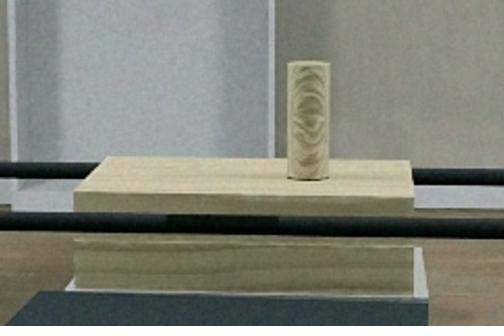

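>>> move(arm1={"joints":{"joint1_rad":-0.3503,"joint2_rad":1.4434,"joint4_rad":1.3649,"joint6_rad":0.3333,"joint7_rad":-1.9431},"min_time_s":1.8}, arm2={"joints":{"joint1_rad":-0.3979,"joint2_rad":1.4473,"joint4_rad":1.1686,"joint6_rad":0.5257,"joint7_rad":1.1529},"min_time_s":1.8}, arm3={"joints":{"joint1_rad":0.3546,"joint2_rad":1.5283,"joint4_rad":1.0627,"joint6_rad":0.5507,"joint7_rad":-1.2422},"min_time_s":1.8}, arm4={"joints":{"joint1_rad":0.2172,"joint2_rad":1.4759,"joint4_rad":1.0257,"joint6_rad":0.6400,"joint7_rad":1.8060},"min_time_s":1.8})

>>> move(arm1={"joints":{"joint1_rad":-0.3503,"joint2_rad":1.5717,"joint4_rad":1.2480,"joint6_rad":0.3219,"joint7_rad":-1.9431},"min_time_s":1.4}, arm2={"joints":{"joint1_rad":-0.3979,"joint2_rad":1.5740,"joint4_rad":1.0537,"joint6_rad":0.5139,"joint7_rad":1.1529},"min_time_s":1.4}, arm3={"joints":{"joint1_rad":0.3558,"joint2_rad":1.6615,"joint4_rad":0.9233,"joint6_rad":0.5567,"joint7_rad":-1.2410},"min_time_s":1.4}, arm4={"joints":{"joint1_rad":0.2172,"joint2_rad":1.6039,"joint4_rad":0.9043,"joint6_rad":0.6334,"joint7_rad":1.8060},"min_time_s":1.4}, cameras=["cam_high","cam_low"])

>>> zoom_image(camera="cam_high", region=[270, 165, 330, 205])

>>> zoom_image(camera="cam_high", region=[265, 260, 325, 300])

>>> zoom_image(camera="cam_high", region=[590, 150, 650, 190])

>>> zoom_image(camera="cam_high", region=[600, 250, 660, 290])

Scene clock: 66.37 s.
Joint torques (N m): arm1=[-1.26 -23.34 0.86 -3.75 1.24 -0.96 1.02] | arm2=[-1.93 -24.5 1.37 -3.54 -0.62 -0.22 0.01] | arm3=[0.93 -23.21 0.42 -2.86 0.12 0.27 0.48] | arm4=[1.04 -25.85 -0.74 -5.14 -0.04 0.34 -0.22]
Motor temperatures (°C): arm1=[39 35 32 36 40 38 47] | arm2=[34 32 37 37 38 45 45] | arm3=[35 37 34 39 41 42 38] | arm4=[31 37 32 36 38 37 42]
Flange force (N): arm1=[0.5 0.3 0.3] | arm2=[-6.4 -1.8 3.1] | arm3=[6.4 -0.6 2.8] | arm4=[-1.4 1.5 3.6]
move: arm1 done; arm2 done; arm3 done; arm4 done
Joint velocities: within noise
arm1.joint_positions: joint1_rad=-0.350 joint2_rad=+1.443 joint3_rad=+0.000 joint4_rad=+1.365 joint5_rad=+0.000 joint6_rad=+0.333 joint7_rad=-1.943 hand_index_mcp=-0.471 hand_index_abd=+0.000 hand_index_pip=-0.742 hand_index_dip=-0.047 hand_middle_mcp=-0.593 hand_middle_abd=+0.000 hand_middle_pip=-0.719 hand_middle_dip=+0.303 hand_ring_mcp=-0.586 hand_ring_abd=+0.000 hand_ring_pip=-0.728 hand_ring_dip=+0.303 hand_thumb_cmc=+0.716 hand_thumb_axl=+0.670 hand_thumb_mcp=+0.224 hand_thumb_ipl=+0.168 hand_current_limit=+0.700 hand_speed=-0.300
arm1.joint_status: all done
arm1.hand_state: blocked,goal,goal,blocked,blocked,goal,blocked,goal,blocked,goal,blocked,goal,goal,goal,goal,goal
arm1.index_mcp_current_ma: 335
arm1.index_abd_current_ma: 0
arm1.index_pip_current_ma: 15
arm1.index_dip_current_ma: -259
arm1.middle_mcp_current_ma: 325
arm1.middle_abd_current_ma: 0
arm1.middle_pip_current_ma: 80
arm1.middle_dip_current_ma: 4
arm1.ring_mcp_current_ma: 356
arm1.ring_abd_current_ma: 0
arm1.ring_pip_current_ma: 53
arm1.ring_dip_current_ma: 5
arm1.thumb_cmc_current_ma: 2
arm1.thumb_axl_current_ma: -17
arm1.thumb_mcp_current_ma: -4
arm1.thumb_ipl_current_ma: 0
arm1.hand_goal_index_mcp: -0.560
arm1.hand_goal_index_abd: 0.000
arm1.hand_goal_index_pip: -0.750
arm1.hand_goal_index_dip: 0.030
arm1.hand_goal_middle_mcp: -0.680
arm1.hand_goal_middle_abd: 0.000
arm1.hand_goal_middle_pip: -0.750
arm1.hand_goal_middle_dip: 0.300
arm1.hand_goal_ring_mcp: -0.680
arm1.hand_goal_ring_abd: 0.000
arm1.hand_goal_ring_pip: -0.750
arm1.hand_goal_ring_dip: 0.300
arm1.hand_goal_thumb_cmc: 0.714
arm1.hand_goal_thumb_axl: 0.678
arm1.hand_goal_thumb_mcp: 0.226
arm1.hand_goal_thumb_ipl: 0.168
arm1.hand: x=-0.9651 y=+0.3223 z=+0.5606 quat_wxyz=(-0.002, +1.000, +0.000, +0.005) (m; scene frame)
arm2.joint_positions: joint1_rad=-0.398 joint2_rad=+1.447 joint3_rad=+0.000 joint4_rad=+1.169 joint5_rad=+0.000 joint6_rad=+0.526 joint7_rad=+1.153 hand_index_mcp=-0.560 hand_index_abd=+0.006 hand_index_pip=-0.731 hand_index_dip=+0.301 hand_middle_mcp=-0.587 hand_middle_abd=+0.002 hand_middle_pip=-0.727 hand_middle_dip=+0.305 hand_ring_mcp=-0.580 hand_ring_abd=-0.001 hand_ring_pip=-0.733 hand_ring_dip=+0.302 hand_thumb_cmc=+0.739 hand_thumb_axl=+0.666 hand_thumb_mcp=+0.223 hand_thumb_ipl=+0.168 hand_current_limit=+0.700 hand_speed=-0.300
arm2.joint_status: all done
arm2.hand_state: blocked,goal,goal,goal,blocked,goal,blocked,goal,blocked,goal,goal,goal,blocked,goal,goal,goal
arm2.index_mcp_current_ma: 255
arm2.index_abd_current_ma: 2
arm2.index_pip_current_ma: 16
arm2.index_dip_current_ma: 0
arm2.middle_mcp_current_ma: 228
arm2.middle_abd_current_ma: 0
arm2.middle_pip_current_ma: 22
arm2.middle_dip_current_ma: 2
arm2.ring_mcp_current_ma: 253
arm2.ring_abd_current_ma: 0
arm2.ring_pip_current_ma: 14
arm2.ring_dip_current_ma: 1
arm2.thumb_cmc_current_ma: 26
arm2.thumb_axl_current_ma: -11
arm2.thumb_mcp_current_ma: -1
arm2.thumb_ipl_current_ma: 0
arm2.hand_goal_index_mcp: -0.660
arm2.hand_goal_index_abd: 0.000
arm2.hand_goal_index_pip: -0.750
arm2.hand_goal_index_dip: 0.300
arm2.hand_goal_middle_mcp: -0.680
arm2.hand_goal_middle_abd: 0.000
arm2.hand_goal_middle_pip: -0.750
arm2.hand_goal_middle_dip: 0.300
arm2.hand_goal_ring_mcp: -0.680
arm2.hand_goal_ring_abd: 0.000
arm2.hand_goal_ring_pip: -0.750
arm2.hand_goal_ring_dip: 0.300
arm2.hand_goal_thumb_cmc: 0.714
arm2.hand_goal_thumb_axl: 0.678
arm2.hand_goal_thumb_mcp: 0.226
arm2.hand_goal_thumb_ipl: 0.168
arm2.hand: x=-0.8829 y=+0.0561 z=+0.5599 quat_wxyz=(+0.000, +0.000, +1.000, +0.000) (m; scene frame)
arm3.joint_positions: joint1_rad=+0.355 joint2_rad=+1.528 joint3_rad=+0.000 joint4_rad=+1.063 joint5_rad=+0.000 joint6_rad=+0.551 joint7_rad=-1.242 hand_index_mcp=-0.477 hand_index_abd=+0.003 hand_index_pip=-0.720 hand_index_dip=-0.079 hand_middle_mcp=-0.577 hand_middle_abd=+0.000 hand_middle_pip=-0.730 hand_middle_dip=+0.298 hand_ring_mcp=-0.675 hand_ring_abd=+0.000 hand_ring_pip=-0.567 hand_ring_dip=+0.202 hand_thumb_cmc=+0.716 hand_thumb_axl=+0.670 hand_thumb_mcp=+0.224 hand_thumb_ipl=+0.168 hand_current_limit=+0.700 hand_speed=-0.300
arm3.joint_status: all done
arm3.hand_state: blocked,goal,blocked,blocked,blocked,goal,blocked,goal,blocked,goal,goal,goal,goal,goal,goal,goal
arm3.index_mcp_current_ma: 318
arm3.index_abd_current_ma: 10
arm3.index_pip_current_ma: 137
arm3.index_dip_current_ma: -233
arm3.middle_mcp_current_ma: 316
arm3.middle_abd_current_ma: 0
arm3.middle_pip_current_ma: 93
arm3.middle_dip_current_ma: -7
arm3.ring_mcp_current_ma: 327
arm3.ring_abd_current_ma: -2
arm3.ring_pip_current_ma: 68
arm3.ring_dip_current_ma: 8
arm3.thumb_cmc_current_ma: 8
arm3.thumb_axl_current_ma: -43
arm3.thumb_mcp_current_ma: -13
arm3.thumb_ipl_current_ma: -2
arm3.hand_goal_index_mcp: -0.540
arm3.hand_goal_index_abd: 0.000
arm3.hand_goal_index_pip: -0.750
arm3.hand_goal_index_dip: -0.030
arm3.hand_goal_middle_mcp: -0.640
arm3.hand_goal_middle_abd: 0.000
arm3.hand_goal_middle_pip: -0.750
arm3.hand_goal_middle_dip: 0.300
arm3.hand_goal_ring_mcp: -0.740
arm3.hand_goal_ring_abd: 0.000
arm3.hand_goal_ring_pip: -0.582
arm3.hand_goal_ring_dip: 0.200
arm3.hand_goal_thumb_cmc: 0.714
arm3.hand_goal_thumb_axl: 0.678
arm3.hand_goal_thumb_mcp: 0.226
arm3.hand_goal_thumb_ipl: 0.168
arm3.hand: x=+0.9189 y=+0.0561 z=+0.5599 quat_wxyz=(-0.004, -0.001, -1.000, +0.007) (m; scene frame)
arm4.joint_positions: joint1_rad=+0.217 joint2_rad=+1.476 joint3_rad=+0.000 joint4_rad=+1.026 joint5_rad=+0.000 joint6_rad=+0.640 joint7_rad=+1.806 hand_index_mcp=-0.474 hand_index_abd=+0.000 hand_index_pip=-0.733 hand_index_dip=-0.059 hand_middle_mcp=-0.594 hand_middle_abd=+0.000 hand_middle_pip=-0.720 hand_middle_dip=+0.306 hand_ring_mcp=-0.587 hand_ring_abd=+0.000 hand_ring_pip=-0.726 hand_ring_dip=+0.305 hand_thumb_cmc=+0.716 hand_thumb_axl=+0.671 hand_thumb_mcp=+0.224 hand_thumb_ipl=+0.168 hand_current_limit=+0.700 hand_speed=-0.300
arm4.joint_status: all done
arm4.hand_state: blocked,goal,goal,blocked,blocked,goal,blocked,goal,blocked,goal,blocked,goal,goal,goal,goal,goal
arm4.index_mcp_current_ma: 245
arm4.index_abd_current_ma: 0
arm4.index_pip_current_ma: 20
arm4.index_dip_current_ma: -200
arm4.middle_mcp_current_ma: 246
arm4.middle_abd_current_ma: 0
arm4.middle_pip_current_ma: 48
arm4.middle_dip_current_ma: 5
arm4.ring_mcp_current_ma: 273
arm4.ring_abd_current_ma: 0
arm4.ring_pip_current_ma: 35
arm4.ring_dip_current_ma: 4
arm4.thumb_cmc_current_ma: 1
arm4.thumb_axl_current_ma: -8
arm4.thumb_mcp_current_ma: -2
arm4.thumb_ipl_current_ma: 0
arm4.hand_goal_index_mcp: -0.560
arm4.hand_goal_index_abd: 0.000
arm4.hand_goal_index_pip: -0.750
arm4.hand_goal_index_dip: 0.020
arm4.hand_goal_middle_mcp: -0.680
arm4.hand_goal_middle_abd: 0.000
arm4.hand_goal_middle_pip: -0.750
arm4.hand_goal_middle_dip: 0.300
arm4.hand_goal_ring_mcp: -0.680
arm4.hand_goal_ring_abd: 0.000
arm4.hand_goal_ring_pip: -0.750
arm4.hand_goal_ring_dip: 0.300
arm4.hand_goal_thumb_cmc: 0.714
arm4.hand_goal_thumb_axl: 0.678
arm4.hand_goal_thumb_mcp: 0.226
arm4.hand_goal_thumb_ipl: 0.168
arm4.hand: x=+0.8304 y=+0.3218 z=+0.5601 quat_wxyz=(-0.001, -1.000, +0.000, +0.004) (m; scene frame)
pictures: none

Scene clock: 68.13 s.
Joint torques (N m): arm1=[-1.35 -23.24 0.96 -3.52 1.27 -0.91 1.08] | arm2=[-1.96 -24.36 1.36 -3.57 -0.63 -0.21 0.02] | arm3=[0.95 -23.14 0.42 -2.82 0.08 0.34 0.47] | arm4=[1.08 -25.77 -0.73 -5.02 -0.04 0.4 -0.2]
Motor temperatures (°C): arm1=[39 35 32 36 40 38 47] | arm2=[34 32 37 37 38 45 45] | arm3=[35 37 34 39 41 42 38] | arm4=[31 37 32 36 38 37 42]
Flange force (N): arm1=[0.8 0.2 0.3] | arm2=[-5.8 -2.1 2.9] | arm3=[7.0 -0.3 3.8] | arm4=[-1.4 1.6 3.6]
move: arm1 done; arm2 done; arm3 done; arm4 done
Joint velocities: within noise
arm1.joint_positions: joint1_rad=-0.350 joint2_rad=+1.572 joint3_rad=+0.000 joint4_rad=+1.248 joint5_rad=+0.000 joint6_rad=+0.322 joint7_rad=-1.943 hand_index_mcp=-0.471 hand_index_abd=+0.000 hand_index_pip=-0.742 hand_index_dip=-0.047 hand_middle_mcp=-0.593 hand_middle_abd=+0.000 hand_middle_pip=-0.719 hand_middle_dip=+0.303 hand_ring_mcp=-0.586 hand_ring_abd=+0.000 hand_ring_pip=-0.728 hand_ring_dip=+0.303 hand_thumb_cmc=+0.716 hand_thumb_axl=+0.670 hand_thumb_mcp=+0.224 hand_thumb_ipl=+0.168 hand_current_limit=+0.700 hand_speed=-0.300
arm1.joint_status: all done
arm1.hand_state: blocked,goal,goal,blocked,blocked,goal,blocked,goal,blocked,goal,blocked,goal,goal,goal,goal,goal
arm1.index_mcp_current_ma: 335
arm1.index_abd_current_ma: 0
arm1.index_pip_current_ma: 15
arm1.index_dip_current_ma: -259
arm1.middle_mcp_current_ma: 325
arm1.middle_abd_current_ma: 0
arm1.middle_pip_current_ma: 80
arm1.middle_dip_current_ma: 4
arm1.ring_mcp_current_ma: 357
arm1.ring_abd_current_ma: 0
arm1.ring_pip_current_ma: 52
arm1.ring_dip_current_ma: 5
arm1.thumb_cmc_current_ma: 2
arm1.thumb_axl_current_ma: -17
arm1.thumb_mcp_current_ma: -4
arm1.thumb_ipl_current_ma: 0
arm1.hand_goal_index_mcp: -0.560
arm1.hand_goal_index_abd: 0.000
arm1.hand_goal_index_pip: -0.750
arm1.hand_goal_index_dip: 0.030
arm1.hand_goal_middle_mcp: -0.680
arm1.hand_goal_middle_abd: 0.000
arm1.hand_goal_middle_pip: -0.750
arm1.hand_goal_middle_dip: 0.300
arm1.hand_goal_ring_mcp: -0.680
arm1.hand_goal_ring_abd: 0.000
arm1.hand_goal_ring_pip: -0.750
arm1.hand_goal_ring_dip: 0.300
arm1.hand_goal_thumb_cmc: 0.714
arm1.hand_goal_thumb_axl: 0.678
arm1.hand_goal_thumb_mcp: 0.226
arm1.hand_goal_thumb_ipl: 0.168
arm1.hand: x=-0.9646 y=+0.3225 z=+0.5056 quat_wxyz=(-0.002, +1.000, +0.000, +0.005) (m; scene frame)
arm2.joint_positions: joint1_rad=-0.398 joint2_rad=+1.574 joint3_rad=+0.000 joint4_rad=+1.054 joint5_rad=+0.000 joint6_rad=+0.514 joint7_rad=+1.153 hand_index_mcp=-0.560 hand_index_abd=+0.006 hand_index_pip=-0.731 hand_index_dip=+0.301 hand_middle_mcp=-0.587 hand_middle_abd=+0.002 hand_middle_pip=-0.727 hand_middle_dip=+0.305 hand_ring_mcp=-0.580 hand_ring_abd=-0.001 hand_ring_pip=-0.733 hand_ring_dip=+0.302 hand_thumb_cmc=+0.739 hand_thumb_axl=+0.666 hand_thumb_mcp=+0.223 hand_thumb_ipl=+0.168 hand_current_limit=+0.700 hand_speed=-0.300
arm2.joint_status: all done
arm2.hand_state: blocked,goal,goal,goal,blocked,goal,blocked,goal,blocked,goal,goal,goal,blocked,goal,goal,goal
arm2.index_mcp_current_ma: 255
arm2.index_abd_current_ma: 2
arm2.index_pip_current_ma: 16
arm2.index_dip_current_ma: 0
arm2.middle_mcp_current_ma: 228
arm2.middle_abd_current_ma: 0
arm2.middle_pip_current_ma: 22
arm2.middle_dip_current_ma: 2
arm2.ring_mcp_current_ma: 253
arm2.ring_abd_current_ma: 0
arm2.ring_pip_current_ma: 14
arm2.ring_dip_current_ma: 1
arm2.thumb_cmc_current_ma: 26
arm2.thumb_axl_current_ma: -11
arm2.thumb_mcp_current_ma: -1
arm2.thumb_ipl_current_ma: 0
arm2.hand_goal_index_mcp: -0.660
arm2.hand_goal_index_abd: 0.000
arm2.hand_goal_index_pip: -0.750
arm2.hand_goal_index_dip: 0.300
arm2.hand_goal_middle_mcp: -0.680
arm2.hand_goal_middle_abd: 0.000
arm2.hand_goal_middle_pip: -0.750
arm2.hand_goal_middle_dip: 0.300
arm2.hand_goal_ring_mcp: -0.680
arm2.hand_goal_ring_abd: 0.000
arm2.hand_goal_ring_pip: -0.750
arm2.hand_goal_ring_dip: 0.300
arm2.hand_goal_thumb_cmc: 0.714
arm2.hand_goal_thumb_axl: 0.678
arm2.hand_goal_thumb_mcp: 0.226
arm2.hand_goal_thumb_ipl: 0.168
arm2.hand: x=-0.8829 y=+0.0561 z=+0.5049 quat_wxyz=(+0.000, +0.000, +1.000, +0.000) (m; scene frame)
arm3.joint_positions: joint1_rad=+0.356 joint2_rad=+1.661 joint3_rad=+0.000 joint4_rad=+0.923 joint5_rad=+0.000 joint6_rad=+0.557 joint7_rad=-1.241 hand_index_mcp=-0.477 hand_index_abd=+0.003 hand_index_pip=-0.720 hand_index_dip=-0.079 hand_middle_mcp=-0.577 hand_middle_abd=+0.000 hand_middle_pip=-0.730 hand_middle_dip=+0.298 hand_ring_mcp=-0.675 hand_ring_abd=+0.000 hand_ring_pip=-0.567 hand_ring_dip=+0.202 hand_thumb_cmc=+0.716 hand_thumb_axl=+0.670 hand_thumb_mcp=+0.224 hand_thumb_ipl=+0.168 hand_current_limit=+0.700 hand_speed=-0.300
arm3.joint_status: all done
arm3.hand_state: blocked,goal,blocked,blocked,blocked,goal,blocked,goal,blocked,goal,goal,goal,goal,goal,goal,goal
arm3.index_mcp_current_ma: 318
arm3.index_abd_current_ma: 10
arm3.index_pip_current_ma: 137
arm3.index_dip_current_ma: -233
arm3.middle_mcp_current_ma: 316
arm3.middle_abd_current_ma: 0
arm3.middle_pip_current_ma: 93
arm3.middle_dip_current_ma: -7
arm3.ring_mcp_current_ma: 327
arm3.ring_abd_current_ma: -2
arm3.ring_pip_current_ma: 68
arm3.ring_dip_current_ma: 8
arm3.thumb_cmc_current_ma: 8
arm3.thumb_axl_current_ma: -43
arm3.thumb_mcp_current_ma: -13
arm3.thumb_ipl_current_ma: -2
arm3.hand_goal_index_mcp: -0.540
arm3.hand_goal_index_abd: 0.000
arm3.hand_goal_index_pip: -0.750
arm3.hand_goal_index_dip: -0.030
arm3.hand_goal_middle_mcp: -0.640
arm3.hand_goal_middle_abd: 0.000
arm3.hand_goal_middle_pip: -0.750
arm3.hand_goal_middle_dip: 0.300
arm3.hand_goal_ring_mcp: -0.740
arm3.hand_goal_ring_abd: 0.000
arm3.hand_goal_ring_pip: -0.582
arm3.hand_goal_ring_dip: 0.200
arm3.hand_goal_thumb_cmc: 0.714
arm3.hand_goal_thumb_axl: 0.678
arm3.hand_goal_thumb_mcp: 0.226
arm3.hand_goal_thumb_ipl: 0.168
arm3.hand: x=+0.9192 y=+0.0560 z=+0.5049 quat_wxyz=(-0.003, +0.000, -1.000, +0.007) (m; scene frame)
arm4.joint_positions: joint1_rad=+0.217 joint2_rad=+1.604 joint3_rad=+0.000 joint4_rad=+0.904 joint5_rad=+0.000 joint6_rad=+0.633 joint7_rad=+1.806 hand_index_mcp=-0.474 hand_index_abd=+0.000 hand_index_pip=-0.733 hand_index_dip=-0.059 hand_middle_mcp=-0.594 hand_middle_abd=+0.000 hand_middle_pip=-0.720 hand_middle_dip=+0.306 hand_ring_mcp=-0.587 hand_ring_abd=+0.000 hand_ring_pip=-0.726 hand_ring_dip=+0.305 hand_thumb_cmc=+0.716 hand_thumb_axl=+0.671 hand_thumb_mcp=+0.224 hand_thumb_ipl=+0.168 hand_current_limit=+0.700 hand_speed=-0.300
arm4.joint_status: all done
arm4.hand_state: blocked,goal,goal,blocked,blocked,goal,blocked,goal,blocked,goal,blocked,goal,goal,goal,goal,goal
arm4.index_mcp_current_ma: 245
arm4.index_abd_current_ma: 0
arm4.index_pip_current_ma: 20
arm4.index_dip_current_ma: -200
arm4.middle_mcp_current_ma: 246
arm4.middle_abd_current_ma: 0
arm4.middle_pip_current_ma: 48
arm4.middle_dip_current_ma: 5
arm4.ring_mcp_current_ma: 273
arm4.ring_abd_current_ma: 0
arm4.ring_pip_current_ma: 35
arm4.ring_dip_current_ma: 4
arm4.thumb_cmc_current_ma: 1
arm4.thumb_axl_current_ma: -8
arm4.thumb_mcp_current_ma: -2
arm4.thumb_ipl_current_ma: 0
arm4.hand_goal_index_mcp: -0.560
arm4.hand_goal_index_abd: 0.000
arm4.hand_goal_index_pip: -0.750
arm4.hand_goal_index_dip: 0.020
arm4.hand_goal_middle_mcp: -0.680
arm4.hand_goal_middle_abd: 0.000
arm4.hand_goal_middle_pip: -0.750
arm4.hand_goal_middle_dip: 0.300
arm4.hand_goal_ring_mcp: -0.680
arm4.hand_goal_ring_abd: 0.000
arm4.hand_goal_ring_pip: -0.750
arm4.hand_goal_ring_dip: 0.300
arm4.hand_goal_thumb_cmc: 0.714
arm4.hand_goal_thumb_axl: 0.678
arm4.hand_goal_thumb_mcp: 0.226
arm4.hand_goal_thumb_ipl: 0.168
arm4.hand: x=+0.8300 y=+0.3218 z=+0.5050 quat_wxyz=(-0.001, -1.000, +0.000, +0.004) (m; scene frame)
pictures: cam_high, cam_low
Images, in order (width x height): cam_high 896x504, cam_low 896x504.

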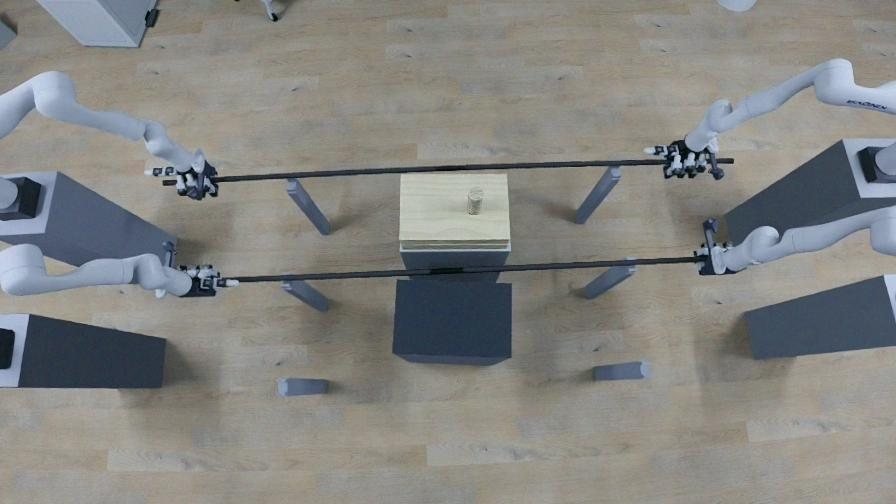

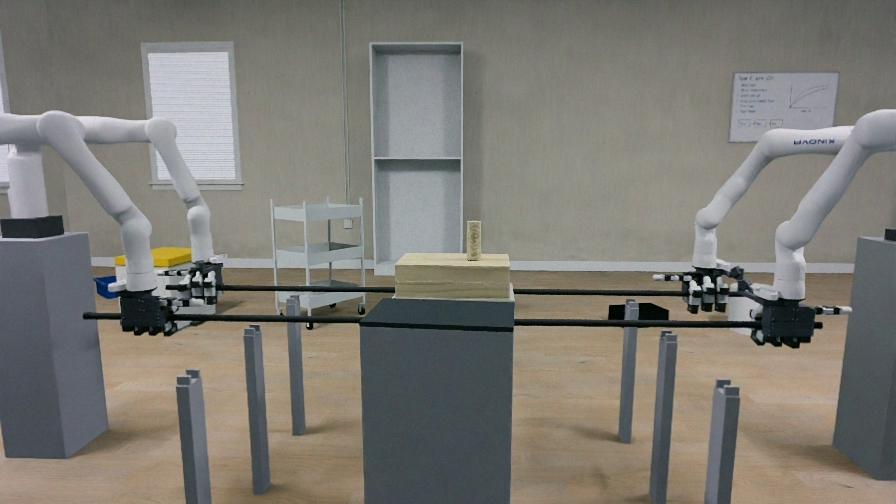

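Scaled by 8.400 from the camera's 896x504 image, which has a finer 1280x720 frame.

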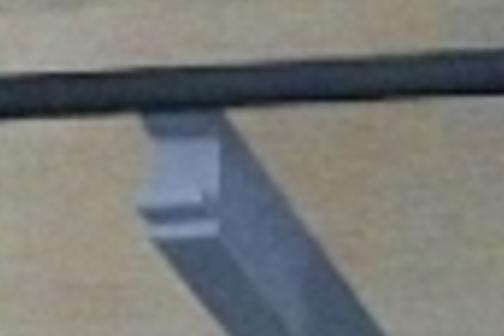

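Scaled by 8.400 from the camera's 896x504 image, which has a finer 1280x720 frame.

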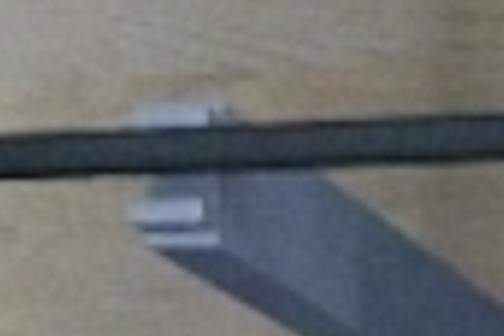

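Scaled by 8.400 from the camera's 896x504 image, which has a finer 1280x720 frame.

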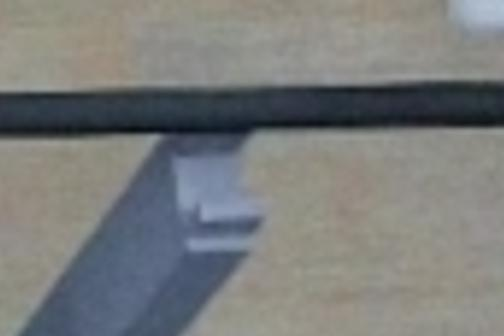

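Scaled by 8.400 from the camera's 896x504 image, which has a finer 1280x720 frame.

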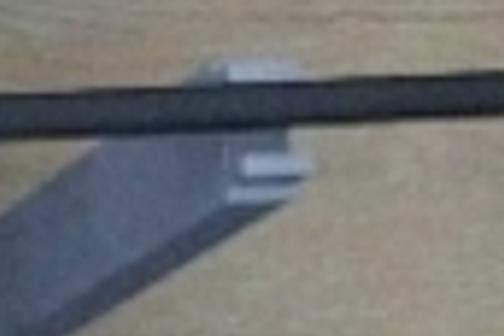

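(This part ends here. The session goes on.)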